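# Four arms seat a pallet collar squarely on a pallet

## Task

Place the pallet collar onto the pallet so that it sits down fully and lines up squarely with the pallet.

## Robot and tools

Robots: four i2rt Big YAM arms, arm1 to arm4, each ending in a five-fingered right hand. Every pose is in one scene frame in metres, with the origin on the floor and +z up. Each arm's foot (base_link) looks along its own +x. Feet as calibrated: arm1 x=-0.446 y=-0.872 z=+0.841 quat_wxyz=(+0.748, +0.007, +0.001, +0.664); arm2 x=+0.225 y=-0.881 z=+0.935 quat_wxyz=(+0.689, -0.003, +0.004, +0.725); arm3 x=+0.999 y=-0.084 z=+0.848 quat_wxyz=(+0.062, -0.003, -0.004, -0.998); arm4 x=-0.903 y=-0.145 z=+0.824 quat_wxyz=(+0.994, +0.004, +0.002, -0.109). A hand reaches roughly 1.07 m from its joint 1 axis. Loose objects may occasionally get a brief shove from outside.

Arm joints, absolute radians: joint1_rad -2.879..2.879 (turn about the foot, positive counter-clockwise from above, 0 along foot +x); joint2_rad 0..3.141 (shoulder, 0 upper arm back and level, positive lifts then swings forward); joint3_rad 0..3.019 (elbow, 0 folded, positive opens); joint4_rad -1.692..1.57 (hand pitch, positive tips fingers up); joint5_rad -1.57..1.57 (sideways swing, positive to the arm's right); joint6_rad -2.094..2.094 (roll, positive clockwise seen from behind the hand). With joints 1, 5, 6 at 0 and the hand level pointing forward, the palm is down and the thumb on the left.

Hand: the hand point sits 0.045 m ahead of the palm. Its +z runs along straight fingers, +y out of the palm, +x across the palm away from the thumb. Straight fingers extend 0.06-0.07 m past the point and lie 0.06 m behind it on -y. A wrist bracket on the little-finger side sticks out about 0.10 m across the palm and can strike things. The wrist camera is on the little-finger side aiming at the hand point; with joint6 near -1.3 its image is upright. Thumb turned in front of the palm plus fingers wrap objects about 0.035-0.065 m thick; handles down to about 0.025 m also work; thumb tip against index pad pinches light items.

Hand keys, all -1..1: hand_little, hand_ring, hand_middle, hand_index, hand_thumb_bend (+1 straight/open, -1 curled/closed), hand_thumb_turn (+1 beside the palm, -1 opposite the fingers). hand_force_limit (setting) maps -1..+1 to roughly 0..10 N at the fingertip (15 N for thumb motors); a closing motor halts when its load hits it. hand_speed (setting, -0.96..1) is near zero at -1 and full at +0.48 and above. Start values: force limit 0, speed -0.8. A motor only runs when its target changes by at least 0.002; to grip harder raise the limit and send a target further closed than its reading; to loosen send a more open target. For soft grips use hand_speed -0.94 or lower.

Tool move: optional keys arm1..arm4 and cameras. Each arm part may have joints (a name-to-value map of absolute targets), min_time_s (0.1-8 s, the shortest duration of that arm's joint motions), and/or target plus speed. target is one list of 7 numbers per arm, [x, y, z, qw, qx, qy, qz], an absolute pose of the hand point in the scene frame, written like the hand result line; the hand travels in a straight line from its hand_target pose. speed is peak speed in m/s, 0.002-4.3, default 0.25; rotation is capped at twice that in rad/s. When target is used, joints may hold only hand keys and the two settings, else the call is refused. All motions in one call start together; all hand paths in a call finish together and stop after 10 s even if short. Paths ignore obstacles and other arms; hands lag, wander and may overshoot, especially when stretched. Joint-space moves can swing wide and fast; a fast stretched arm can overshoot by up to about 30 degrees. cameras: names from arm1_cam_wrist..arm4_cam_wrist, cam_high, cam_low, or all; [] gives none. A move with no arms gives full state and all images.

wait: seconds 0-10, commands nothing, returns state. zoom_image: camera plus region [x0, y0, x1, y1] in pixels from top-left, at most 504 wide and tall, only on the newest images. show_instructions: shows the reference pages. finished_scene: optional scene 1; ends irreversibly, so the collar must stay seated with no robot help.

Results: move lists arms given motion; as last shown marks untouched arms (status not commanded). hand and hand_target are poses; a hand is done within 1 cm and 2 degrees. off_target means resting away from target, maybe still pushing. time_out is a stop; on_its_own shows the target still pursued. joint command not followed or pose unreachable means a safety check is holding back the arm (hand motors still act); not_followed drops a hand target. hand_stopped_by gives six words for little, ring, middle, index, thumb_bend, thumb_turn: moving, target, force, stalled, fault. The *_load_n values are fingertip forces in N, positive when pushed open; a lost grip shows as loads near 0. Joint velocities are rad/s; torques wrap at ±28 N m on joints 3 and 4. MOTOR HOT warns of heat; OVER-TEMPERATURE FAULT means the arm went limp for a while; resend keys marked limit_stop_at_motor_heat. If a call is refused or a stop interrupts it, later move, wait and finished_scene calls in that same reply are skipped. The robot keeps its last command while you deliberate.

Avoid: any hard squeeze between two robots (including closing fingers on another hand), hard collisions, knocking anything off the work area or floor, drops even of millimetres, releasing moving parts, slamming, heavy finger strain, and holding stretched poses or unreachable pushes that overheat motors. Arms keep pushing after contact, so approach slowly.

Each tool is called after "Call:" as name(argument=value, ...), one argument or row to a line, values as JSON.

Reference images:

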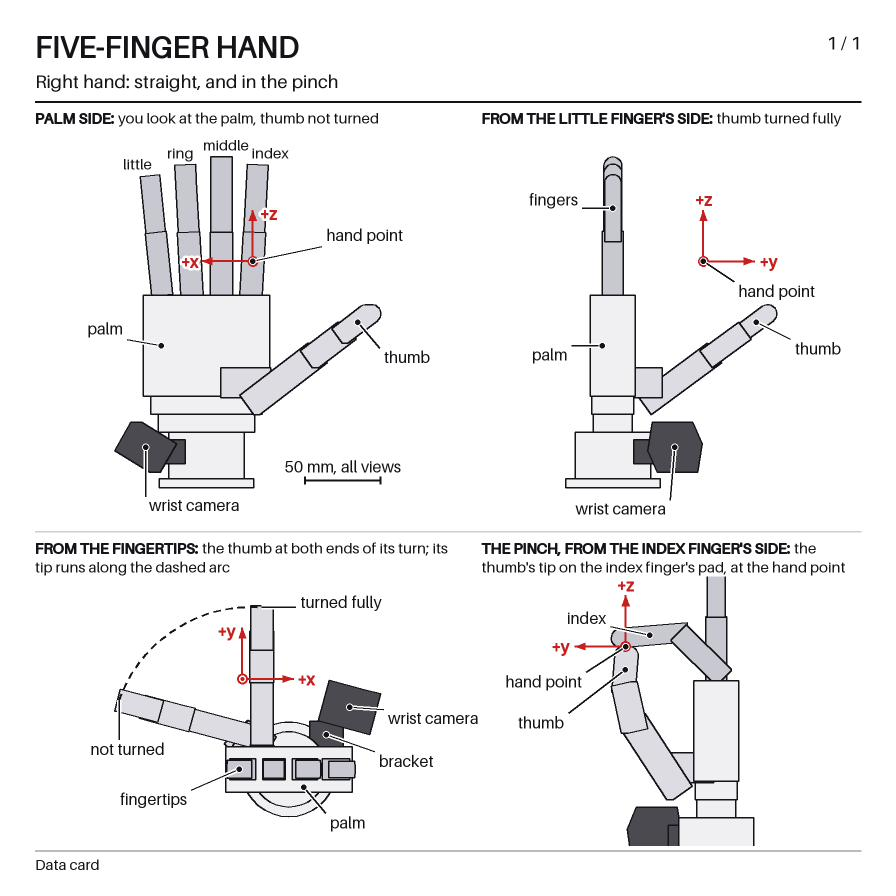

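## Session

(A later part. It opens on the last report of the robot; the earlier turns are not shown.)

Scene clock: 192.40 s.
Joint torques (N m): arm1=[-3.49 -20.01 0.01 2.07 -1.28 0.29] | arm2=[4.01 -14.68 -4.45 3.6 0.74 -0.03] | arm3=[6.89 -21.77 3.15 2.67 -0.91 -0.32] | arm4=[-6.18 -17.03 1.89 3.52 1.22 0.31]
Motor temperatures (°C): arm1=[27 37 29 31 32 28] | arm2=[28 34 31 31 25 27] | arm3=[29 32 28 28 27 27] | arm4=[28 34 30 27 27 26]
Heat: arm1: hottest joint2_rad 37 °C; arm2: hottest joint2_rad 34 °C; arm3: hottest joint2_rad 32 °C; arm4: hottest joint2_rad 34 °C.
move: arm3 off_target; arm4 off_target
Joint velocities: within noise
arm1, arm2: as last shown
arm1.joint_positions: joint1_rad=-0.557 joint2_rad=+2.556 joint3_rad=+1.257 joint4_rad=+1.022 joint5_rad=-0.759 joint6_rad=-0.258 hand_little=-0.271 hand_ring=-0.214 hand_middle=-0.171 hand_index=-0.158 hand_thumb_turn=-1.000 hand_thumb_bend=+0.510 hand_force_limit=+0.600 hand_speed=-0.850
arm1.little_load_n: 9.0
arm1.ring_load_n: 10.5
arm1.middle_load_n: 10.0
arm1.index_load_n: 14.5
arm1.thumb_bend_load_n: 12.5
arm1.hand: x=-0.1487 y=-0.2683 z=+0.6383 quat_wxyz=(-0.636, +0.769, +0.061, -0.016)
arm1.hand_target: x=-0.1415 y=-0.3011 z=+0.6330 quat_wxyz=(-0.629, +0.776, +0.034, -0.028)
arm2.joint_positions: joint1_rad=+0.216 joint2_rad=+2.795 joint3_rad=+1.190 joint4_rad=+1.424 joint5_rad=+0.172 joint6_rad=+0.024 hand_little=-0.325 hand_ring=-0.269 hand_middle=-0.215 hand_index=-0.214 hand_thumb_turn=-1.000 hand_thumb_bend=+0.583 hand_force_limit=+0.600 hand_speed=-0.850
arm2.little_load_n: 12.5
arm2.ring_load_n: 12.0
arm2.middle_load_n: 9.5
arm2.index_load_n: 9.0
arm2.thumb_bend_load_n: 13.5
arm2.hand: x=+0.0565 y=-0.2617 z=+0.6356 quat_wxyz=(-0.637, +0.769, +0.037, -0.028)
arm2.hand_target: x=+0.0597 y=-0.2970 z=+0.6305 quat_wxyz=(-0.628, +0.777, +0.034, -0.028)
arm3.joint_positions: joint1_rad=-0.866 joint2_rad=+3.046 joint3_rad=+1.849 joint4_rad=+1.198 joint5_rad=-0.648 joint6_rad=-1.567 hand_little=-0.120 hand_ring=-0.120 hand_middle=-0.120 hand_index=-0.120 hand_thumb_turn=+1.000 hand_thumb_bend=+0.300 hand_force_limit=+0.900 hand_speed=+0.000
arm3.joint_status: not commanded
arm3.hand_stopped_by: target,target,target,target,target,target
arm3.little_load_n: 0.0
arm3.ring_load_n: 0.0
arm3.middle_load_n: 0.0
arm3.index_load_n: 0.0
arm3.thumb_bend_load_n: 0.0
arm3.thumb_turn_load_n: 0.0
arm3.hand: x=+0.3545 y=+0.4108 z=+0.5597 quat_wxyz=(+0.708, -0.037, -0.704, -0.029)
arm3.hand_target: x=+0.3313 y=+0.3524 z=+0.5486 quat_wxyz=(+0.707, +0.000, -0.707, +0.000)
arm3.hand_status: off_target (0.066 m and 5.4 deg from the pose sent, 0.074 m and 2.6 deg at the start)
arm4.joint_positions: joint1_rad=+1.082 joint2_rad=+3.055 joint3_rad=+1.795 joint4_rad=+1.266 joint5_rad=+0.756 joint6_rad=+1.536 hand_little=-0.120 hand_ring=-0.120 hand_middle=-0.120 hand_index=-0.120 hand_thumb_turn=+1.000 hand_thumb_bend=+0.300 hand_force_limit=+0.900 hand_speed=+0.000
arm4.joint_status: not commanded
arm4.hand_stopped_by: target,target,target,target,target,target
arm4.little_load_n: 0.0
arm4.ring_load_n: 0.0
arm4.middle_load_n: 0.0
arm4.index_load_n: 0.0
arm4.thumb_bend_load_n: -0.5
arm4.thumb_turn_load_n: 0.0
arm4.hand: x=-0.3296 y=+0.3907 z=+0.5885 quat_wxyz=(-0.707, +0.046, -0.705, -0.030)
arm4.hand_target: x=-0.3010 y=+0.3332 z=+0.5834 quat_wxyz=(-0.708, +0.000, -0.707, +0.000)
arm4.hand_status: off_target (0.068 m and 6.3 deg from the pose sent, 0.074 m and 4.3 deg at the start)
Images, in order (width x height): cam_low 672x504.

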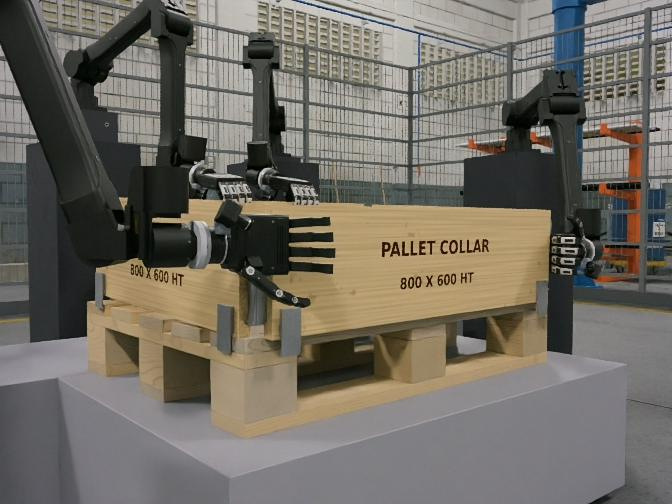

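Call:
zoom_image(
  camera="cam_low",
  region=[190, 280, 350, 400],
)

Call:
zoom_image(
  camera="cam_low",
  region=[460, 260, 600, 365],
)

Call:
move(
  cameras=["all"],
)

Scaled by 3.150 from the camera's image (finer frame: 960x720).

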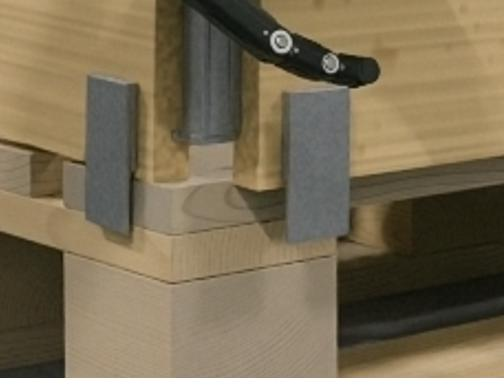

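Scaled by 3.600 from the camera's image (finer frame: 960x720).

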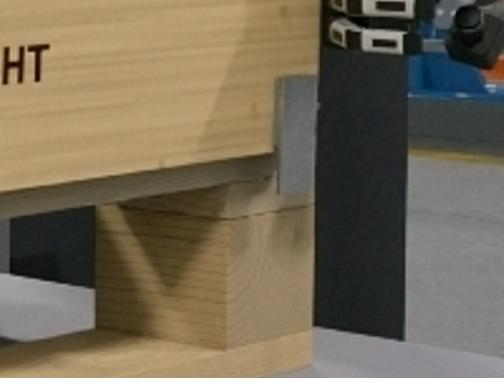

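Scene clock: 193.67 s.
Joint torques (N m): arm1=[-3.72 -20.13 -0.08 2.15 -1.29 0.26] | arm2=[3.96 -14.51 -4.42 3.56 0.71 -0.02] | arm3=[6.89 -21.48 3.34 2.71 -0.94 -0.28] | arm4=[-6.24 -17.08 1.94 3.52 1.22 0.31]
Motor temperatures (°C): arm1=[27 37 29 31 32 28] | arm2=[28 34 31 31 25 27] | arm3=[29 32 28 28 27 27] | arm4=[28 34 30 27 27 26]
Heat: arm1: hottest joint2_rad 37 °C; arm2: hottest joint2_rad 34 °C; arm3: hottest joint2_rad 32 °C; arm4: hottest joint2_rad 34 °C.
Joint velocities: within noise
arm1.joint_positions: joint1_rad=-0.557 joint2_rad=+2.556 joint3_rad=+1.257 joint4_rad=+1.022 joint5_rad=-0.759 joint6_rad=-0.258 hand_little=-0.271 hand_ring=-0.214 hand_middle=-0.171 hand_index=-0.158 hand_thumb_turn=-1.000 hand_thumb_bend=+0.510 hand_force_limit=+0.600 hand_speed=-0.850
arm1.joint_status: not commanded
arm1.hand_stopped_by: force,force,force,force,force,target
arm1.little_load_n: 9.0
arm1.ring_load_n: 10.5
arm1.middle_load_n: 10.5
arm1.index_load_n: 14.5
arm1.thumb_bend_load_n: 13.0
arm1.thumb_turn_load_n: 3.5
arm1.hand: x=-0.1487 y=-0.2683 z=+0.6383 quat_wxyz=(-0.636, +0.769, +0.061, -0.016) (m; scene frame)
arm1.hand_target: x=-0.1415 y=-0.3011 z=+0.6330 quat_wxyz=(-0.629, +0.776, +0.034, -0.028) (m; scene frame)
arm1.hand_status: not commanded
arm2.joint_positions: joint1_rad=+0.216 joint2_rad=+2.795 joint3_rad=+1.190 joint4_rad=+1.424 joint5_rad=+0.172 joint6_rad=+0.024 hand_little=-0.325 hand_ring=-0.269 hand_middle=-0.215 hand_index=-0.214 hand_thumb_turn=-1.000 hand_thumb_bend=+0.583 hand_force_limit=+0.600 hand_speed=-0.850
arm2.joint_status: not commanded
arm2.hand_stopped_by: force,force,force,force,force,target
arm2.little_load_n: 12.0
arm2.ring_load_n: 12.0
arm2.middle_load_n: 9.5
arm2.index_load_n: 9.0
arm2.thumb_bend_load_n: 13.5
arm2.thumb_turn_load_n: 0.0
arm2.hand: x=+0.0565 y=-0.2617 z=+0.6356 quat_wxyz=(-0.637, +0.769, +0.037, -0.028) (m; scene frame)
arm2.hand_target: x=+0.0597 y=-0.2970 z=+0.6305 quat_wxyz=(-0.628, +0.777, +0.034, -0.028) (m; scene frame)
arm2.hand_status: not commanded
arm3.joint_positions: joint1_rad=-0.866 joint2_rad=+3.046 joint3_rad=+1.849 joint4_rad=+1.198 joint5_rad=-0.648 joint6_rad=-1.567 hand_little=-0.120 hand_ring=-0.120 hand_middle=-0.120 hand_index=-0.120 hand_thumb_turn=+1.000 hand_thumb_bend=+0.300 hand_force_limit=+0.900 hand_speed=+0.000
arm3.joint_status: not commanded
arm3.hand_stopped_by: target,target,target,target,target,target
arm3.little_load_n: 0.0
arm3.ring_load_n: 0.0
arm3.middle_load_n: 0.0
arm3.index_load_n: 0.0
arm3.thumb_bend_load_n: 0.0
arm3.thumb_turn_load_n: 0.0
arm3.hand: x=+0.3545 y=+0.4108 z=+0.5597 quat_wxyz=(+0.708, -0.037, -0.704, -0.029) (m; scene frame)
arm3.hand_target: x=+0.3312 y=+0.3524 z=+0.5487 quat_wxyz=(+0.707, +0.000, -0.707, +0.000) (m; scene frame)
arm3.hand_status: off_target (0.066 m and 5.4 deg from the pose sent, 0.074 m and 2.6 deg at the start)
arm4.joint_positions: joint1_rad=+1.082 joint2_rad=+3.055 joint3_rad=+1.795 joint4_rad=+1.266 joint5_rad=+0.756 joint6_rad=+1.536 hand_little=-0.120 hand_ring=-0.120 hand_middle=-0.120 hand_index=-0.120 hand_thumb_turn=+1.000 hand_thumb_bend=+0.300 hand_force_limit=+0.900 hand_speed=+0.000
arm4.joint_status: not commanded
arm4.hand_stopped_by: target,target,target,target,target,target
arm4.little_load_n: 0.0
arm4.ring_load_n: 0.0
arm4.middle_load_n: 0.0
arm4.index_load_n: 0.0
arm4.thumb_bend_load_n: 0.0
arm4.thumb_turn_load_n: 0.0
arm4.hand: x=-0.3296 y=+0.3907 z=+0.5885 quat_wxyz=(-0.707, +0.046, -0.705, -0.030) (m; scene frame)
arm4.hand_target: x=-0.3009 y=+0.3332 z=+0.5834 quat_wxyz=(-0.708, +0.000, -0.707, +0.000) (m; scene frame)
arm4.hand_status: off_target (0.068 m and 6.3 deg from the pose sent, 0.074 m and 4.3 deg at the start)
pictures: arm1_cam_wrist, arm2_cam_wrist, arm3_cam_wrist, arm4_cam_wrist, cam_high, cam_low
Images, in order (width x height): arm1_cam_wrist 672x504, arm2_cam_wrist 672x504, arm3_cam_wrist 672x504, arm4_cam_wrist 672x504, cam_high 672x504, cam_low 672x504.

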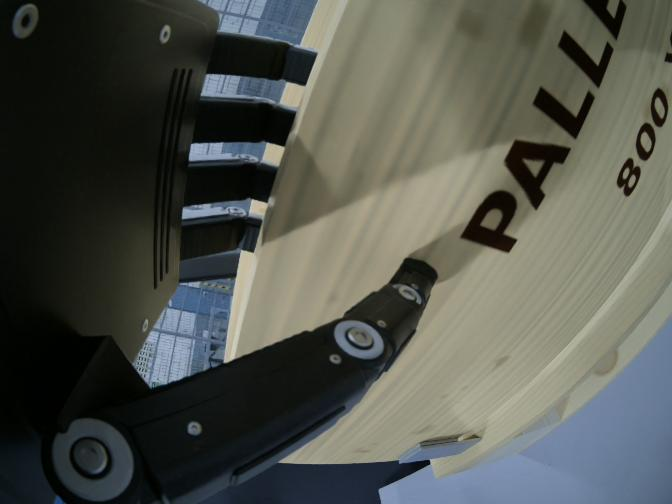

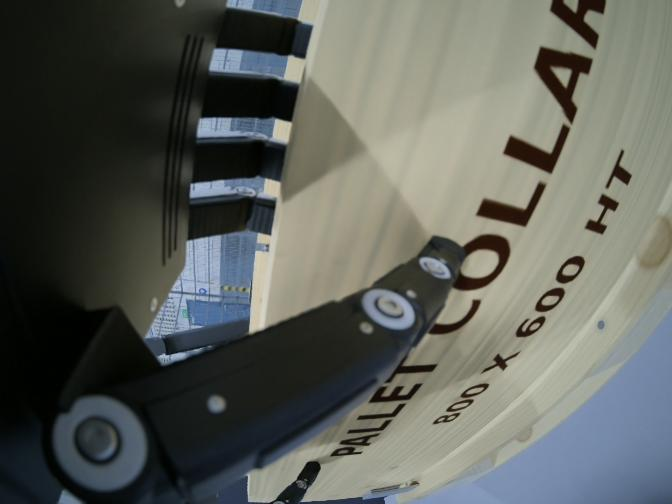

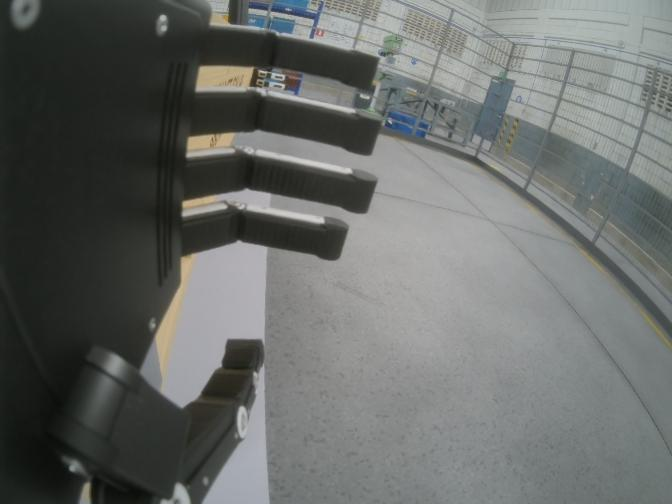

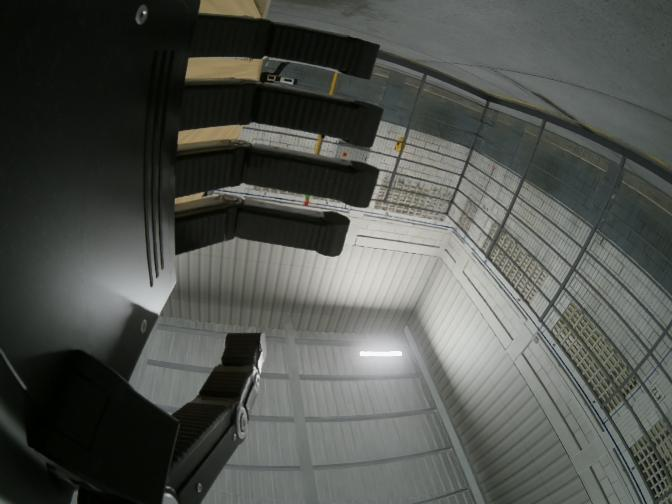

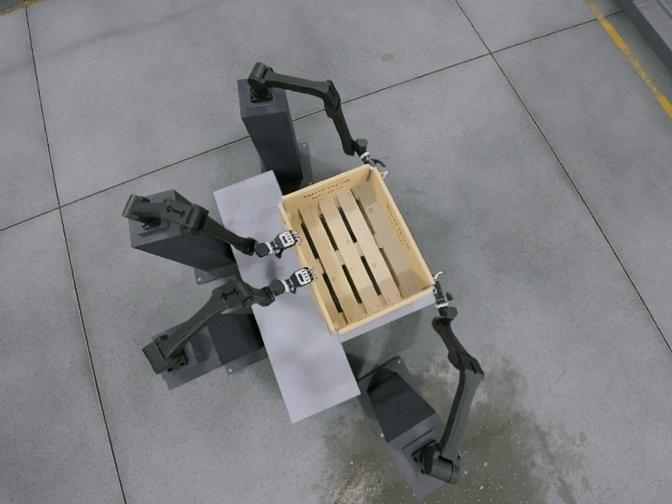

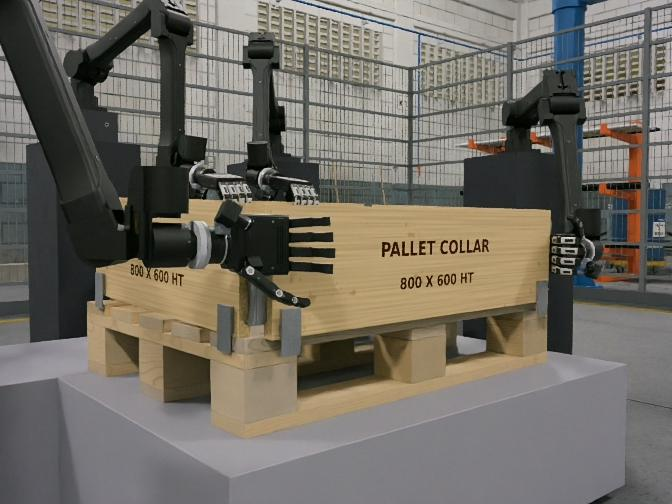

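Call:
move(
  arm3={"target":[0.36,0.46,0.57,0.7071,0,-0.7071,0],"speed":0.12},
  arm4={"target":[-0.33,0.44,0.60,-0.7071,0,-0.7071,0],"speed":0.12},
  arm1={"target":[-0.149,-0.272,0.638,-0.636,0.769,0.061,-0.016],"speed":0.06},
  arm2={"target":[0.0565,-0.265,0.6355,-0.637,0.769,0.037,-0.028],"speed":0.06},
)

Call:
move(
  arm1={"joints":{"hand_speed":-0.5,"hand_little":0.35,"hand_ring":0.35,"hand_middle":0.35,"hand_index":0.35,"hand_thumb_bend":0.9}},
  arm2={"joints":{"hand_speed":-0.5,"hand_little":0.35,"hand_ring":0.35,"hand_middle":0.35,"hand_index":0.35,"hand_thumb_bend":0.9}},
  arm3={"target":[0.42,0.44,0.80,0.7071,0,-0.7071,0],"speed":0.3},
  arm4={"target":[-0.42,0.44,0.80,-0.7071,0,-0.7071,0],"speed":0.3},
)

Call:
move(
  arm1={"target":[-0.13,-0.25,0.80,-0.636,0.769,0.061,-0.016],"speed":0.2},
  arm2={"target":[0.10,-0.25,0.80,-0.637,0.769,0.037,-0.028],"speed":0.2},
  arm3={"target":[0.55,0.02,0.85,0.5,0,-0.866,0],"speed":0.4},
  arm4={"target":[-0.52,-0.02,0.85,-0.5,0,-0.866,0],"speed":0.4},
  cameras=["cam_low","cam_high"],
)

Scene clock: 201.63 s.
Joint torques (N m): arm1=[-1.32 -19.08 3.54 1.66 -0.71 0.01] | arm2=[2.55 -14.97 0.51 1.66 0.25 -0.14] | arm3=[1.9 -22.07 7.54 0.8 -0.19 -0.24] | arm4=[-0.44 -17.73 6.86 1.52 -0.05 0.18]
Motor temperatures (°C): arm1=[27 38 28 31 32 28] | arm2=[28 34 32 31 26 27] | arm3=[29 33 28 28 28 27] | arm4=[28 35 30 27 28 26]
Heat: arm1: hottest joint2_rad 38 °C; arm2: hottest joint2_rad 34 °C; arm3: hottest joint2_rad 33 °C; arm4: hottest joint2_rad 35 °C.
move: arm1 done; arm2 done; arm3 done; arm4 done
Joint velocities: within noise
arm1.joint_positions: joint1_rad=-0.553 joint2_rad=+2.556 joint3_rad=+1.263 joint4_rad=+1.022 joint5_rad=-0.751 joint6_rad=-0.260 hand_little=-0.271 hand_ring=-0.214 hand_middle=-0.171 hand_index=-0.158 hand_thumb_turn=-1.000 hand_thumb_bend=+0.510 hand_force_limit=+0.600 hand_speed=-0.850
arm1.joint_status: not commanded
arm1.hand_stopped_by: force,force,force,force,force,target
arm1.little_load_n: 8.5
arm1.ring_load_n: 9.5
arm1.middle_load_n: 9.0
arm1.index_load_n: 13.0
arm1.thumb_bend_load_n: 13.5
arm1.thumb_turn_load_n: 3.5
arm1.hand: x=-0.1471 y=-0.2646 z=+0.6398 quat_wxyz=(-0.638, +0.768, +0.062, -0.011)
arm1.hand_target: x=-0.1490 y=-0.2719 z=+0.6380 quat_wxyz=(-0.636, +0.769, +0.061, -0.016)
arm1.hand_status: done (0.008 m and 0.6 deg from the pose sent, 0.004 m and 0.1 deg at the start)
arm2.joint_positions: joint1_rad=+0.216 joint2_rad=+2.795 joint3_rad=+1.196 joint4_rad=+1.423 joint5_rad=+0.170 joint6_rad=+0.024 hand_little=-0.325 hand_ring=-0.269 hand_middle=-0.215 hand_index=-0.214 hand_thumb_turn=-1.000 hand_thumb_bend=+0.583 hand_force_limit=+0.600 hand_speed=-0.850
arm2.joint_status: not commanded
arm2.hand_stopped_by: force,force,force,force,force,target
arm2.little_load_n: 11.0
arm2.ring_load_n: 11.0
arm2.middle_load_n: 8.0
arm2.index_load_n: 8.0
arm2.thumb_bend_load_n: 13.5
arm2.thumb_turn_load_n: 0.0
arm2.hand: x=+0.0554 y=-0.2595 z=+0.6366 quat_wxyz=(-0.639, +0.768, +0.037, -0.029)
arm2.hand_target: x=+0.0565 y=-0.2648 z=+0.6356 quat_wxyz=(-0.637, +0.769, +0.037, -0.028)
arm2.hand_status: done (0.006 m and 0.3 deg from the pose sent, 0.003 m and 0.0 deg at the start)
arm3.joint_positions: joint1_rad=-0.951 joint2_rad=+3.045 joint3_rad=+1.951 joint4_rad=+1.093 joint5_rad=-0.826 joint6_rad=-1.576 hand_little=-0.120 hand_ring=-0.120 hand_middle=-0.120 hand_index=-0.120 hand_thumb_turn=+1.000 hand_thumb_bend=+0.300 hand_force_limit=+0.900 hand_speed=+0.000
arm3.joint_status: not commanded
arm3.hand_stopped_by: target,target,target,target,target,target
arm3.little_load_n: 0.0
arm3.ring_load_n: 0.0
arm3.middle_load_n: 0.0
arm3.index_load_n: 0.0
arm3.thumb_bend_load_n: 0.0
arm3.thumb_turn_load_n: 0.0
arm3.hand: x=+0.3609 y=+0.4574 z=+0.5764 quat_wxyz=(+0.709, -0.002, -0.705, +0.001)
arm3.hand_target: x=+0.3603 y=+0.4597 z=+0.5701 quat_wxyz=(+0.707, +0.000, -0.707, +0.000)
arm3.hand_status: done (0.007 m and 0.4 deg from the pose sent, 0.051 m and 5.4 deg at the start)
arm4.joint_positions: joint1_rad=+1.165 joint2_rad=+3.074 joint3_rad=+1.940 joint4_rad=+1.129 joint5_rad=+0.941 joint6_rad=+1.548 hand_little=-0.120 hand_ring=-0.120 hand_middle=-0.120 hand_index=-0.120 hand_thumb_turn=+1.000 hand_thumb_bend=+0.300 hand_force_limit=+0.900 hand_speed=+0.000
arm4.joint_status: not commanded
arm4.hand_stopped_by: target,target,target,target,target,target
arm4.little_load_n: 0.0
arm4.ring_load_n: 0.0
arm4.middle_load_n: 0.0
arm4.index_load_n: 0.0
arm4.thumb_bend_load_n: -0.5
arm4.thumb_turn_load_n: 0.0
arm4.hand: x=-0.3349 y=+0.4373 z=+0.5974 quat_wxyz=(-0.705, +0.008, -0.709, +0.005)
arm4.hand_target: x=-0.3302 y=+0.4399 z=+0.6001 quat_wxyz=(-0.707, +0.000, -0.707, +0.000)
arm4.hand_status: done (0.006 m and 1.1 deg from the pose sent, 0.051 m and 6.2 deg at the start)
pictures: none

Scene clock: 203.27 s.
Joint torques (N m): arm1=[-0.91 -19.6 3.85 1.69 -0.34 0] | arm2=[2.84 -14.68 1.1 1.73 0.21 -0.15] | arm3=[0.73 -19.37 5.34 1.16 -0.11 -0.21] | arm4=[-0.21 -16.79 4.6 1.65 -0.08 0.16]
Motor temperatures (°C): arm1=[27 38 28 31 32 28] | arm2=[28 34 31 31 26 27] | arm3=[29 33 28 28 28 27] | arm4=[28 35 30 27 28 26]
Heat: arm1: hottest joint2_rad 38 °C; arm2: hottest joint2_rad 34 °C; arm3: hottest joint2_rad 33 °C; arm4: hottest joint2_rad 35 °C.
move: arm1 done; arm2 done; arm3 off_target; arm4 done
Joint velocities: within noise
arm1.joint_positions: joint1_rad=-0.556 joint2_rad=+2.556 joint3_rad=+1.257 joint4_rad=+1.022 joint5_rad=-0.760 joint6_rad=-0.261 hand_little=+0.350 hand_ring=+0.350 hand_middle=+0.350 hand_index=+0.350 hand_thumb_turn=-1.000 hand_thumb_bend=+0.900 hand_force_limit=+0.600 hand_speed=-0.500
arm1.joint_status: all done
arm1.hand_stopped_by: target,target,target,target,target,target
arm1.little_load_n: 0.0
arm1.ring_load_n: -0.5
arm1.middle_load_n: 0.0
arm1.index_load_n: 0.0
arm1.thumb_bend_load_n: 0.0
arm1.thumb_turn_load_n: -0.5
arm1.hand: x=-0.1492 y=-0.2681 z=+0.6383 quat_wxyz=(-0.636, +0.769, +0.063, -0.015)
arm1.hand_target: x=-0.1491 y=-0.2718 z=+0.6380 quat_wxyz=(-0.636, +0.769, +0.061, -0.016)
arm1.hand_status: not commanded
arm2.joint_positions: joint1_rad=+0.216 joint2_rad=+2.795 joint3_rad=+1.186 joint4_rad=+1.423 joint5_rad=+0.171 joint6_rad=+0.024 hand_little=+0.350 hand_ring=+0.350 hand_middle=+0.350 hand_index=+0.350 hand_thumb_turn=-1.000 hand_thumb_bend=+0.900 hand_force_limit=+0.600 hand_speed=-0.500
arm2.joint_status: all done
arm2.hand_stopped_by: target,target,target,target,target,target
arm2.little_load_n: 0.0
arm2.ring_load_n: -0.5
arm2.middle_load_n: 0.0
arm2.index_load_n: 0.0
arm2.thumb_bend_load_n: 0.0
arm2.thumb_turn_load_n: 0.0
arm2.hand: x=+0.0568 y=-0.2639 z=+0.6345 quat_wxyz=(-0.635, +0.771, +0.038, -0.028)
arm2.hand_target: x=+0.0565 y=-0.2648 z=+0.6355 quat_wxyz=(-0.637, +0.769, +0.037, -0.028)
arm2.hand_status: not commanded
arm3.joint_positions: joint1_rad=-0.990 joint2_rad=+2.408 joint3_rad=+1.341 joint4_rad=+1.099 joint5_rad=-0.874 joint6_rad=-1.577 hand_little=-0.120 hand_ring=-0.120 hand_middle=-0.120 hand_index=-0.120 hand_thumb_turn=+1.000 hand_thumb_bend=+0.300 hand_force_limit=+0.900 hand_speed=+0.000
arm3.joint_status: not commanded
arm3.hand_stopped_by: target,target,target,target,target,target
arm3.little_load_n: 0.0
arm3.ring_load_n: 0.0
arm3.middle_load_n: 0.0
arm3.index_load_n: 0.0
arm3.thumb_bend_load_n: 0.0
arm3.thumb_turn_load_n: 0.0
arm3.hand: x=+0.4108 y=+0.4382 z=+0.8230 quat_wxyz=(+0.716, +0.010, -0.698, -0.005)
arm3.hand_target: x=+0.4202 y=+0.4394 z=+0.8004 quat_wxyz=(+0.707, +0.000, -0.707, +0.000)
arm3.hand_status: off_target (0.025 m and 2.0 deg from the pose sent, 0.232 m and 0.3 deg at the start)
arm4.joint_positions: joint1_rad=+1.287 joint2_rad=+2.531 joint3_rad=+1.376 joint4_rad=+1.168 joint5_rad=+1.067 joint6_rad=+1.548 hand_little=-0.120 hand_ring=-0.120 hand_middle=-0.120 hand_index=-0.120 hand_thumb_turn=+1.000 hand_thumb_bend=+0.300 hand_force_limit=+0.900 hand_speed=+0.000
arm4.joint_status: not commanded
arm4.hand_stopped_by: target,target,target,target,target,target
arm4.little_load_n: 0.5
arm4.ring_load_n: 0.0
arm4.middle_load_n: 0.0
arm4.index_load_n: 0.0
arm4.thumb_bend_load_n: 0.0
arm4.thumb_turn_load_n: 0.0
arm4.hand: x=-0.4198 y=+0.4407 z=+0.8019 quat_wxyz=(-0.708, +0.001, -0.706, +0.001)
arm4.hand_target: x=-0.4201 y=+0.4400 z=+0.8000 quat_wxyz=(-0.707, +0.000, -0.707, +0.000)
arm4.hand_status: done (0.002 m and 0.2 deg from the pose sent, 0.220 m and 1.1 deg at the start)
pictures: none

Scene clock: 205.47 s.
Joint torques (N m): arm1=[-0.44 -18.61 6.75 1.16 -0.28 -0.02] | arm2=[1.79 -14.21 2.37 0.95 0 -0.27] | arm3=[1.61 -9.82 5.64 1.01 0.01 -0.05] | arm4=[-0.79 -5.36 3.54 1.62 -0.11 -0.04]
Motor temperatures (°C): arm1=[27 38 28 30 32 28] | arm2=[28 34 31 31 25 27] | arm3=[29 33 28 28 27 27] | arm4=[28 35 30 27 28 26]
Heat: arm1: hottest joint2_rad 38 °C; arm2: hottest joint2_rad 34 °C; arm3: hottest joint2_rad 33 °C; arm4: hottest joint2_rad 35 °C.
move: arm1 done; arm2 done; arm3 done; arm4 done
Joint velocities: within noise
arm1.joint_positions: joint1_rad=-0.556 joint2_rad=+2.192 joint3_rad=+1.197 joint4_rad=+0.732 joint5_rad=-0.760 joint6_rad=-0.261 hand_little=+0.350 hand_ring=+0.350 hand_middle=+0.350 hand_index=+0.350 hand_thumb_turn=-1.000 hand_thumb_bend=+0.900 hand_force_limit=+0.600 hand_speed=-0.500
arm1.joint_status: not commanded
arm1.hand_stopped_by: target,target,target,target,target,target
arm1.little_load_n: 0.0
arm1.ring_load_n: 0.0
arm1.middle_load_n: 0.0
arm1.index_load_n: 0.0
arm1.thumb_bend_load_n: 0.0
arm1.thumb_turn_load_n: 0.0
arm1.hand: x=-0.1287 y=-0.2460 z=+0.8044 quat_wxyz=(-0.640, +0.765, +0.066, -0.011)
arm1.hand_target: x=-0.1302 y=-0.2500 z=+0.7999 quat_wxyz=(-0.636, +0.769, +0.061, -0.016)
arm1.hand_status: done (0.006 m and 1.0 deg from the pose sent, 0.164 m and 0.2 deg at the start)
arm2.joint_positions: joint1_rad=+0.129 joint2_rad=+2.343 joint3_rad=+0.915 joint4_rad=+1.262 joint5_rad=+0.080 joint6_rad=+0.021 hand_little=+0.350 hand_ring=+0.350 hand_middle=+0.350 hand_index=+0.350 hand_thumb_turn=-1.000 hand_thumb_bend=+0.900 hand_force_limit=+0.600 hand_speed=-0.500
arm2.joint_status: not commanded
arm2.hand_stopped_by: target,target,target,target,target,target
arm2.little_load_n: 0.0
arm2.ring_load_n: -0.5
arm2.middle_load_n: 0.0
arm2.index_load_n: 0.0
arm2.thumb_bend_load_n: 0.0
arm2.thumb_turn_load_n: 0.0
arm2.hand: x=+0.0929 y=-0.2496 z=+0.8020 quat_wxyz=(-0.642, +0.766, +0.034, -0.035)
arm2.hand_target: x=+0.0998 y=-0.2500 z=+0.8001 quat_wxyz=(-0.637, +0.769, +0.037, -0.028)
arm2.hand_status: done (0.007 m and 1.1 deg from the pose sent, 0.172 m and 0.3 deg at the start)
arm3.joint_positions: joint1_rad=-0.269 joint2_rad=+1.542 joint3_rad=+0.393 joint4_rad=+0.633 joint5_rad=-0.119 joint6_rad=-1.658 hand_little=-0.120 hand_ring=-0.120 hand_middle=-0.120 hand_index=-0.120 hand_thumb_turn=+1.000 hand_thumb_bend=+0.300 hand_force_limit=+0.900 hand_speed=+0.000
arm3.joint_status: not commanded
arm3.hand_stopped_by: target,target,target,target,target,target
arm3.little_load_n: 0.0
arm3.ring_load_n: 0.0
arm3.middle_load_n: 0.0
arm3.index_load_n: 0.0
arm3.thumb_bend_load_n: 0.0
arm3.thumb_turn_load_n: 0.5
arm3.hand: x=+0.5489 y=+0.0223 z=+0.8545 quat_wxyz=(+0.507, +0.003, -0.862, -0.004)
arm3.hand_target: x=+0.5500 y=+0.0201 z=+0.8501 quat_wxyz=(+0.500, +0.000, -0.866, +0.000)
arm3.hand_status: done (0.005 m and 1.1 deg from the pose sent, 0.442 m and 31.5 deg at the start)
arm4.joint_positions: joint1_rad=+0.546 joint2_rad=+1.554 joint3_rad=+0.138 joint4_rad=+0.861 joint5_rad=+0.284 joint6_rad=+1.738 hand_little=-0.120 hand_ring=-0.120 hand_middle=-0.120 hand_index=-0.120 hand_thumb_turn=+1.000 hand_thumb_bend=+0.300 hand_force_limit=+0.900 hand_speed=+0.000
arm4.joint_status: not commanded
arm4.hand_stopped_by: target,target,target,target,target,target
arm4.little_load_n: 0.0
arm4.ring_load_n: 0.0
arm4.middle_load_n: 0.0
arm4.index_load_n: 0.0
arm4.thumb_bend_load_n: 0.0
arm4.thumb_turn_load_n: 0.0
arm4.hand: x=-0.5250 y=-0.0202 z=+0.8461 quat_wxyz=(-0.496, -0.002, -0.868, -0.002)
arm4.hand_target: x=-0.5201 y=-0.0201 z=+0.8500 quat_wxyz=(-0.500, +0.000, -0.866, +0.000)
arm4.hand_status: done (0.006 m and 0.6 deg from the pose sent, 0.474 m and 30.2 deg at the start)
pictures: cam_high, cam_low
Images, in order (width x height): cam_high 672x504, cam_low 672x504.

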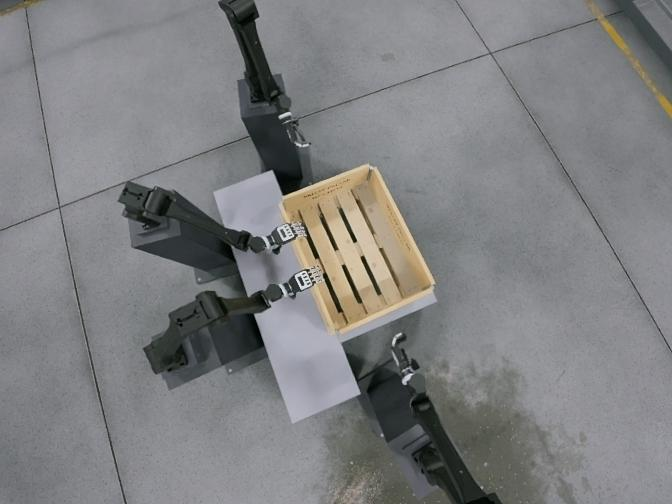

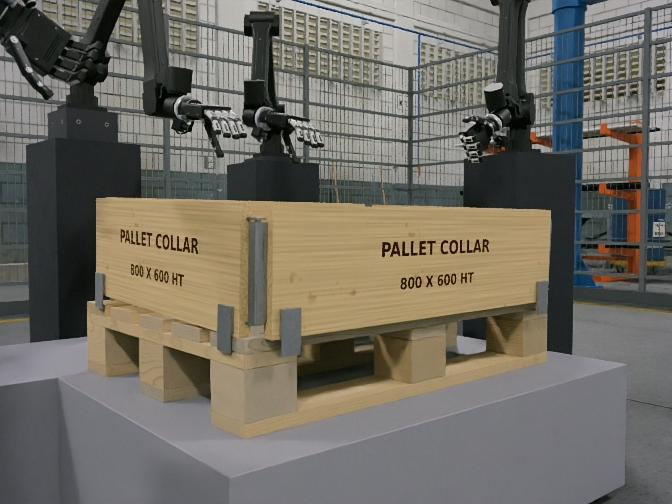

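Call:
move(
  arm1={"target":[-0.13,-0.18,0.86,-0.1045,-0.9945,0,0],"speed":0.3,"joints":{"hand_speed":0,"hand_thumb_turn":1,"hand_thumb_bend":0.3,"hand_little":-0.9,"hand_ring":-0.9,"hand_middle":-0.9,"hand_index":-0.9}},
  arm2={"target":[0.12,-0.18,0.86,-0.1045,-0.9945,0,0],"speed":0.3,"joints":{"hand_speed":0,"hand_thumb_turn":1,"hand_thumb_bend":0.3,"hand_little":-0.9,"hand_ring":-0.9,"hand_middle":-0.9,"hand_index":-0.9}},
  arm3={"target":[0.43,-0.40,0.80,0,0,-1,0],"speed":0.35},
  arm4={"target":[-0.40,-0.38,0.80,0,0,-1,0],"speed":0.35},
  cameras=["cam_high","cam_low"],
)

Scene clock: 209.37 s.
Joint torques (N m): arm1=[0.56 -24.82 14.23 0.65 0.1 0.06] | arm2=[1.61 -22.07 10.66 -0.79 -0.04 0.01] | arm3=[1.49 -23.06 10.99 -0.43 -0.07 0] | arm4=[-0.56 -13.68 9.73 -0.21 -0.09 -0.08]
Motor temperatures (°C): arm1=[27 38 29 30 31 28] | arm2=[28 34 32 30 25 27] | arm3=[29 33 28 28 27 27] | arm4=[28 34 30 27 28 26]
Heat: arm1: hottest joint2_rad 38 °C; arm2: hottest joint2_rad 34 °C; arm3: hottest joint2_rad 33 °C; arm4: hottest joint2_rad 34 °C.
move: arm1 off_target; arm2 off_target; arm3 done; arm4 off_target
Joint velocities: within noise
arm1.joint_positions: joint1_rad=-0.289 joint2_rad=+2.712 joint3_rad=+2.884 joint4_rad=-1.571 joint5_rad=+0.098 joint6_rad=-0.438 hand_little=-0.900 hand_ring=-0.900 hand_middle=-0.900 hand_index=-0.743 hand_thumb_turn=+1.000 hand_thumb_bend=+0.300 hand_force_limit=+0.600 hand_speed=+0.000
arm1.joint_status: hand_index off_target (ended at -0.743, target -0.900); the others done
arm1.hand_stopped_by: target,target,target,force,target,target
arm1.little_load_n: 0.0
arm1.ring_load_n: 0.0
arm1.middle_load_n: 0.0
arm1.index_load_n: 0.0
arm1.thumb_bend_load_n: 0.0
arm1.thumb_turn_load_n: 0.0
arm1.hand: x=-0.1316 y=-0.1907 z=+0.8598 quat_wxyz=(-0.062, +0.995, +0.010, +0.074)
arm1.hand_target: x=-0.1308 y=-0.1815 z=+0.8599 quat_wxyz=(-0.075, +0.994, +0.007, +0.081)
arm1.hand_status: off_target (0.011 m and 20.9 deg from the pose sent, 0.086 m and 92.1 deg at the start; pose on its path clipped on 28 of 110 steps; a joint's target at an end of its range on 38 of 110 steps)
arm2.joint_positions: joint1_rad=+0.051 joint2_rad=+2.822 joint3_rad=+2.820 joint4_rad=-1.672 joint5_rad=-0.017 joint6_rad=+0.090 hand_little=-0.900 hand_ring=-0.900 hand_middle=-0.900 hand_index=-0.900 hand_thumb_turn=+1.000 hand_thumb_bend=+0.300 hand_force_limit=+0.600 hand_speed=+0.000
arm2.joint_status: all done
arm2.hand_stopped_by: target,target,target,target,target,target
arm2.little_load_n: 0.0
arm2.ring_load_n: 0.0
arm2.middle_load_n: 0.0
arm2.index_load_n: 0.0
arm2.thumb_bend_load_n: 0.0
arm2.thumb_turn_load_n: 0.0
arm2.hand: x=+0.1147 y=-0.1888 z=+0.8525 quat_wxyz=(+0.057, +0.998, +0.005, -0.004)
arm2.hand_target: x=+0.1203 y=-0.1814 z=+0.8600 quat_wxyz=(+0.047, +0.999, -0.007, -0.007)
arm2.hand_status: off_target (0.013 m and 5.5 deg from the pose sent, 0.095 m and 92.0 deg at the start; a joint's target at an end of its range on 27 of 110 steps)
arm3.joint_positions: joint1_rad=+0.431 joint2_rad=+2.377 joint3_rad=+2.045 joint4_rad=-1.243 joint5_rad=+0.007 joint6_rad=-1.018 hand_little=-0.120 hand_ring=-0.120 hand_middle=-0.120 hand_index=-0.120 hand_thumb_turn=+1.000 hand_thumb_bend=+0.300 hand_force_limit=+0.900 hand_speed=+0.000
arm3.joint_status: not commanded
arm3.hand_stopped_by: target,target,target,target,target,target
arm3.little_load_n: 0.0
arm3.ring_load_n: 0.0
arm3.middle_load_n: 0.0
arm3.index_load_n: 0.0
arm3.thumb_bend_load_n: 0.0
arm3.thumb_turn_load_n: 0.0
arm3.hand: x=+0.4321 y=-0.3918 z=+0.8050 quat_wxyz=(+0.003, +0.001, -1.000, +0.000)
arm3.hand_target: x=+0.4304 y=-0.3998 z=+0.7999 quat_wxyz=(+0.000, +0.000, -1.000, +0.000)
arm3.hand_status: done (0.010 m and 0.3 deg from the pose sent, 0.442 m and 61.0 deg at the start)
arm4.joint_positions: joint1_rad=-0.334 joint2_rad=+1.964 joint3_rad=+1.367 joint4_rad=-0.988 joint5_rad=+0.003 joint6_rad=+1.025 hand_little=-0.120 hand_ring=-0.120 hand_middle=-0.120 hand_index=-0.120 hand_thumb_turn=+1.000 hand_thumb_bend=+0.300 hand_force_limit=+0.900 hand_speed=+0.000
arm4.joint_status: not commanded
arm4.hand_stopped_by: target,target,target,target,target,target
arm4.little_load_n: 0.0
arm4.ring_load_n: 0.0
arm4.middle_load_n: 0.0
arm4.index_load_n: 0.0
arm4.thumb_bend_load_n: 0.0
arm4.thumb_turn_load_n: 0.0
arm4.hand: x=-0.4116 y=-0.3703 z=+0.7920 quat_wxyz=(+0.009, -0.004, -1.000, -0.006)
arm4.hand_target: x=-0.4004 y=-0.3798 z=+0.8001 quat_wxyz=(+0.000, +0.000, -1.000, +0.000)
arm4.hand_status: off_target (0.017 m and 1.3 deg from the pose sent, 0.384 m and 59.5 deg at the start)
Images, in order (width x height): cam_high 672x504, cam_low 672x504.

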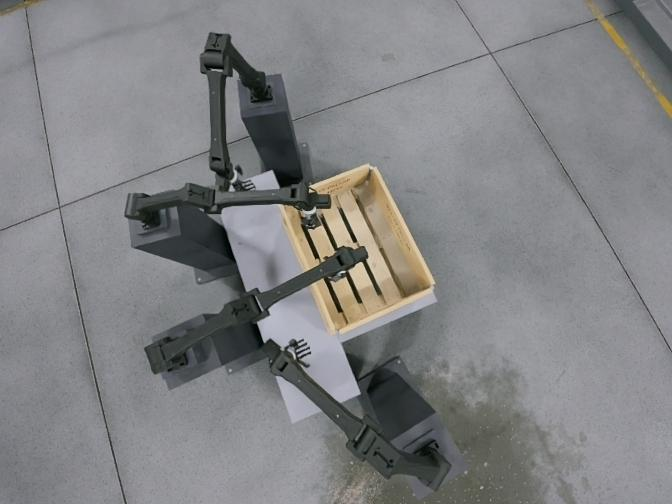

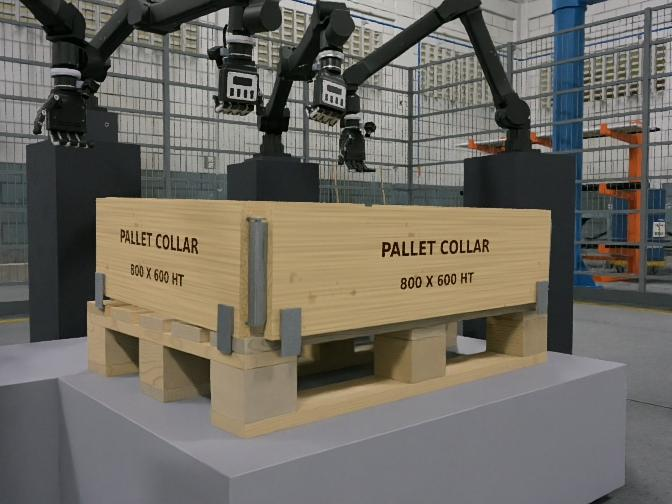

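Call:
move(
  arm1={"target":[-0.13,-0.20,0.66,-0.1045,-0.9945,0,0],"speed":0.2},
  arm2={"target":[0.12,-0.20,0.66,-0.1045,-0.9945,0,0],"speed":0.2},
  arm3={"target":[0.385,-0.40,0.56,0,0,-1,0],"speed":0.25},
  arm4={"target":[-0.335,-0.38,0.52,0,0,-1,0],"speed":0.25},
  cameras=["all"],
)

Scene clock: 211.83 s.
Joint torques (N m): arm1=[-0.91 -24.53 13.49 0.61 -0.03 0.04] | arm2=[2.02 -21.3 10.3 0.03 0.09 0.01] | arm3=[0.85 -24.94 10.11 -0.36 -0.08 -0.16] | arm4=[0.44 -18.08 6.71 0.4 -0.11 0.13]
Motor temperatures (°C): arm1=[27 38 30 30 31 28] | arm2=[28 34 33 30 25 27] | arm3=[29 33 28 28 27 27] | arm4=[28 34 30 27 28 26]
Heat: arm1: hottest joint2_rad 38 °C; arm2: hottest joint2_rad 34 °C; arm3: hottest joint2_rad 33 °C; arm4: hottest joint2_rad 34 °C.
move: arm1 off_target; arm2 off_target; arm3 done; arm4 off_target
Joint velocities: within noise
arm1.joint_positions: joint1_rad=-0.293 joint2_rad=+2.978 joint3_rad=+2.892 joint4_rad=-1.433 joint5_rad=+0.098 joint6_rad=-0.436 hand_little=-0.900 hand_ring=-0.900 hand_middle=-0.900 hand_index=-0.743 hand_thumb_turn=+1.000 hand_thumb_bend=+0.300 hand_force_limit=+0.600 hand_speed=+0.000
arm1.joint_status: not commanded
arm1.hand_stopped_by: target,target,target,force,target,target
arm1.little_load_n: 0.0
arm1.ring_load_n: 0.0
arm1.middle_load_n: 0.0
arm1.index_load_n: 0.0
arm1.thumb_bend_load_n: -0.5
arm1.thumb_turn_load_n: 0.0
arm1.hand: x=-0.1381 y=-0.2052 z=+0.6652 quat_wxyz=(-0.007, +0.999, +0.010, +0.050)
arm1.hand_target: x=-0.1306 y=-0.2015 z=+0.6603 quat_wxyz=(-0.018, +0.998, +0.004, +0.054)
arm1.hand_status: off_target (0.011 m and 14.1 deg from the pose sent, 0.200 m and 20.9 deg at the start; a joint's target at an end of its range on 66 of 70 steps)
arm2.joint_positions: joint1_rad=+0.051 joint2_rad=+3.116 joint3_rad=+2.888 joint4_rad=-1.498 joint5_rad=-0.017 joint6_rad=+0.090 hand_little=-0.900 hand_ring=-0.900 hand_middle=-0.900 hand_index=-0.900 hand_thumb_turn=+1.000 hand_thumb_bend=+0.300 hand_force_limit=+0.600 hand_speed=+0.000
arm2.joint_status: not commanded
arm2.hand_stopped_by: target,target,target,target,target,target
arm2.little_load_n: 0.0
arm2.ring_load_n: 0.0
arm2.middle_load_n: 0.0
arm2.index_load_n: 0.0
arm2.thumb_bend_load_n: 0.0
arm2.thumb_turn_load_n: 0.0
arm2.hand: x=+0.1168 y=-0.2145 z=+0.6595 quat_wxyz=(+0.083, +0.997, +0.005, -0.002)
arm2.hand_target: x=+0.1203 y=-0.2016 z=+0.6607 quat_wxyz=(+0.063, +0.998, -0.006, -0.003)
arm2.hand_status: off_target (0.015 m and 2.5 deg from the pose sent, 0.193 m and 5.5 deg at the start; a joint's target at an end of its range on 44 of 69 steps)
arm3.joint_positions: joint1_rad=+0.417 joint2_rad=+2.900 joint3_rad=+2.415 joint4_rad=-1.093 joint5_rad=+0.007 joint6_rad=-1.034 hand_little=-0.120 hand_ring=-0.120 hand_middle=-0.120 hand_index=-0.120 hand_thumb_turn=+1.000 hand_thumb_bend=+0.300 hand_force_limit=+0.900 hand_speed=+0.000
arm3.joint_status: not commanded
arm3.hand_stopped_by: target,target,target,target,target,target
arm3.little_load_n: 0.0
arm3.ring_load_n: 0.0
arm3.middle_load_n: 0.0
arm3.index_load_n: 0.0
arm3.thumb_bend_load_n: 0.0
arm3.thumb_turn_load_n: 0.0
arm3.hand: x=+0.3917 y=-0.4061 z=+0.5637 quat_wxyz=(+0.002, +0.002, -1.000, -0.001)
arm3.hand_target: x=+0.3853 y=-0.3998 z=+0.5601 quat_wxyz=(+0.000, +0.000, -1.000, +0.000)
arm3.hand_status: done (0.010 m and 0.3 deg from the pose sent, 0.250 m and 0.3 deg at the start)
arm4.joint_positions: joint1_rad=-0.289 joint2_rad=+2.597 joint3_rad=+1.647 joint4_rad=-0.654 joint5_rad=+0.004 joint6_rad=+1.058 hand_little=-0.120 hand_ring=-0.120 hand_middle=-0.120 hand_index=-0.120 hand_thumb_turn=+1.000 hand_thumb_bend=+0.300 hand_force_limit=+0.900 hand_speed=+0.000
arm4.joint_status: not commanded
arm4.hand_stopped_by: target,target,target,target,target,target
arm4.little_load_n: 0.0
arm4.ring_load_n: 0.0
arm4.middle_load_n: 0.0
arm4.index_load_n: 0.0
arm4.thumb_bend_load_n: 0.0
arm4.thumb_turn_load_n: 0.0
arm4.hand: x=-0.3549 y=-0.3729 z=+0.5104 quat_wxyz=(+0.017, +0.002, -1.000, -0.010)
arm4.hand_target: x=-0.3354 y=-0.3798 z=+0.5205 quat_wxyz=(+0.000, +0.000, -1.000, +0.000)
arm4.hand_status: off_target (0.023 m and 2.3 deg from the pose sent, 0.283 m and 1.3 deg at the start)
pictures: arm1_cam_wrist, arm2_cam_wrist, arm3_cam_wrist, arm4_cam_wrist, cam_high, cam_low
Images, in order (width x height): arm1_cam_wrist 672x504, arm2_cam_wrist 672x504, arm3_cam_wrist 672x504, arm4_cam_wrist 672x504, cam_high 672x504, cam_low 672x504.

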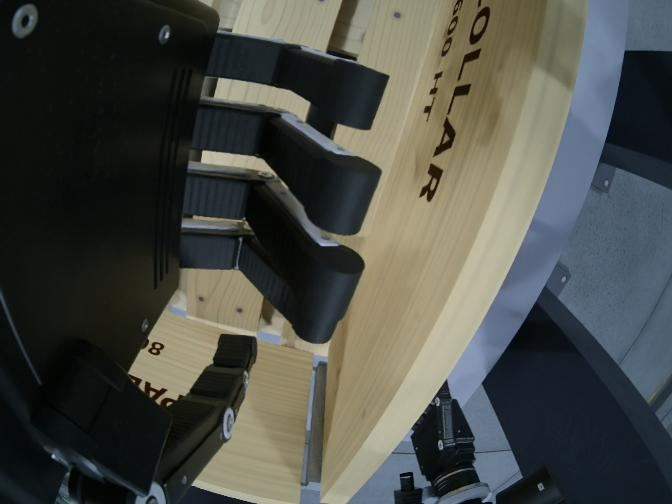

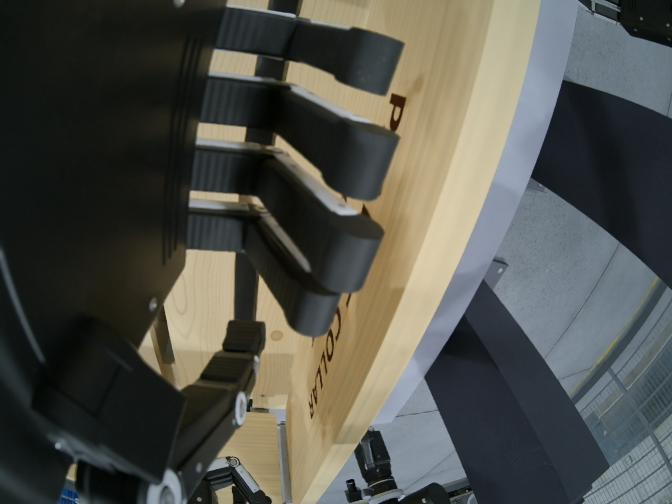

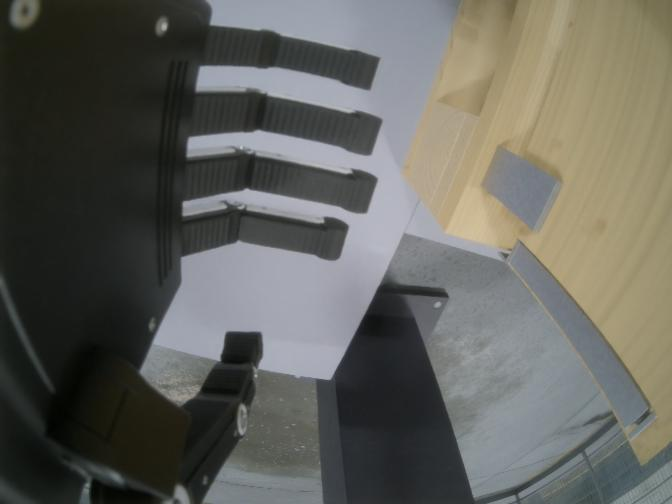

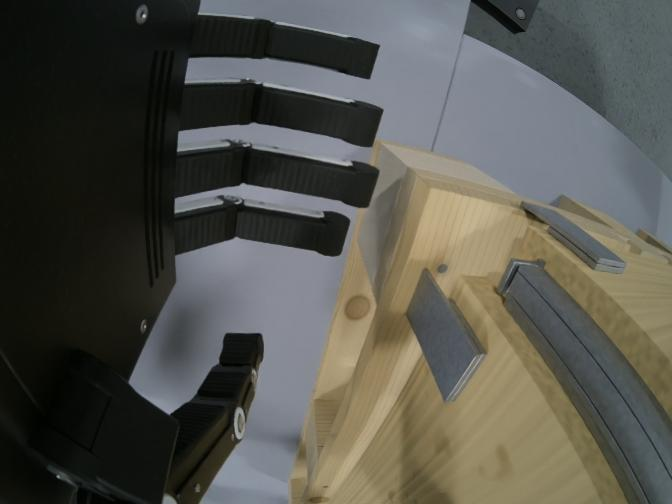

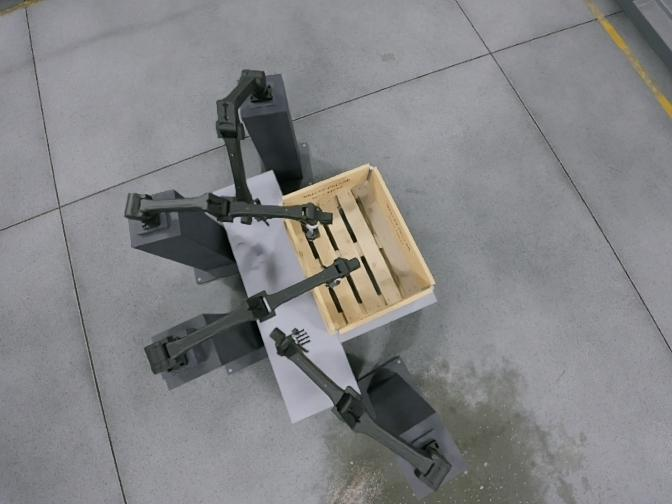

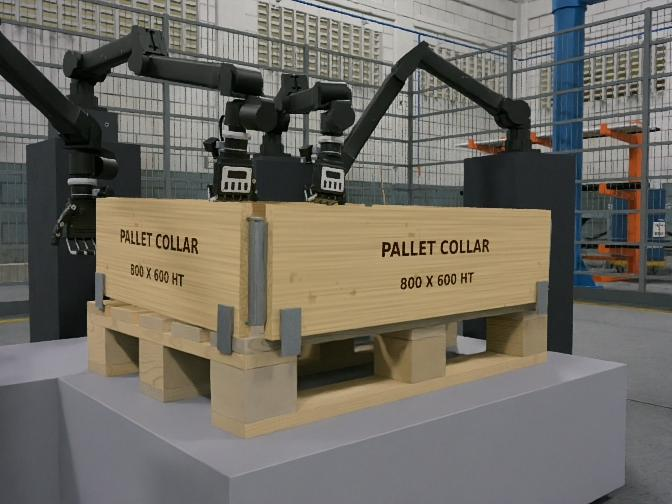

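Call:
move(
  arm1={"target":[-0.13,-0.228,0.53,-0.1045,-0.9945,0,0],"speed":0.15},
  arm2={"target":[0.12,-0.225,0.53,-0.1045,-0.9945,0,0],"speed":0.15},
  cameras=["arm1_cam_wrist","arm2_cam_wrist"],
)

Scene clock: 214.10 s.
Joint torques (N m): arm1=[-0.21 -24.47 10.18 0.64 -0.05 -0.09] | arm2=[2.37 -20.6 6.95 0.21 0.19 0.01] | arm3=[0.15 -24.29 10.15 -0.42 -0.11 -0.22] | arm4=[0.21 -18.08 6.71 0.39 -0.11 0.13]
Motor temperatures (°C): arm1=[27 38 31 30 31 28] | arm2=[28 34 33 30 25 27] | arm3=[29 33 29 28 27 27] | arm4=[28 34 30 27 28 26]
Heat: arm1: hottest joint2_rad 38 °C; arm2: hottest joint2_rad 34 °C; arm3: hottest joint2_rad 33 °C; arm4: hottest joint2_rad 34 °C.
move: arm1 off_target; arm2 off_target
Joint velocities: within noise
arm1.joint_positions: joint1_rad=-0.310 joint2_rad=+3.134 joint3_rad=+2.892 joint4_rad=-1.268 joint5_rad=+0.098 joint6_rad=-0.438 hand_little=-0.900 hand_ring=-0.900 hand_middle=-0.900 hand_index=-0.743 hand_thumb_turn=+1.000 hand_thumb_bend=+0.300 hand_force_limit=+0.600 hand_speed=+0.000
arm1.joint_status: not commanded
arm1.hand_stopped_by: target,target,target,force,target,target
arm1.little_load_n: 0.0
arm1.ring_load_n: 0.0
arm1.middle_load_n: 0.0
arm1.index_load_n: 0.0
arm1.thumb_bend_load_n: 0.0
arm1.thumb_turn_load_n: 0.0
arm1.hand: x=-0.1329 y=-0.2216 z=+0.5458 quat_wxyz=(-0.011, +0.999, +0.003, +0.052)
arm1.hand_target: x=-0.1308 y=-0.2294 z=+0.5306 quat_wxyz=(-0.006, +0.999, +0.003, +0.049)
arm1.hand_status: off_target (0.017 m and 14.5 deg from the pose sent, 0.137 m and 14.1 deg at the start; a joint's target at an end of its range on 48 of 50 steps)
arm2.joint_positions: joint1_rad=+0.051 joint2_rad=+3.144 joint3_rad=+2.639 joint4_rad=-1.104 joint5_rad=-0.011 joint6_rad=+0.103 hand_little=-0.900 hand_ring=-0.900 hand_middle=-0.900 hand_index=-0.900 hand_thumb_turn=+1.000 hand_thumb_bend=+0.300 hand_force_limit=+0.600 hand_speed=+0.000
arm2.joint_status: not commanded
arm2.hand_stopped_by: target,target,target,target,target,target
arm2.little_load_n: 0.0
arm2.ring_load_n: 0.0
arm2.middle_load_n: 0.0
arm2.index_load_n: 0.5
arm2.thumb_bend_load_n: 0.0
arm2.thumb_turn_load_n: 0.0
arm2.hand: x=+0.1180 y=-0.2240 z=+0.5406 quat_wxyz=(+0.024, +1.000, -0.001, -0.004)
arm2.hand_target: x=+0.1202 y=-0.2263 z=+0.5309 quat_wxyz=(+0.024, +1.000, -0.010, -0.003)
arm2.hand_status: off_target (0.011 m and 9.2 deg from the pose sent, 0.130 m and 2.6 deg at the start; a joint's target at an end of its range on 45 of 50 steps)
arm3, arm4: as last shown
arm3.middle_load_n: 0.5
Images, in order (width x height): arm1_cam_wrist 672x504, arm2_cam_wrist 672x504.

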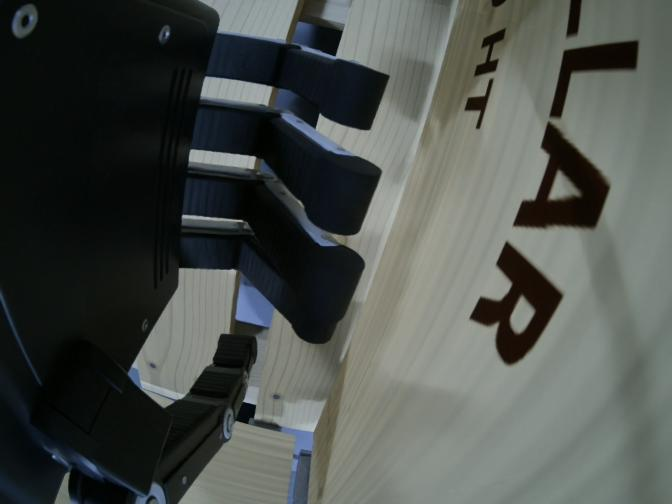

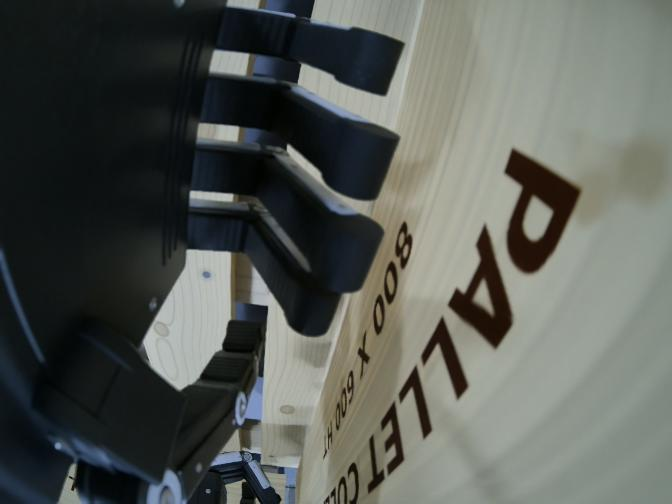

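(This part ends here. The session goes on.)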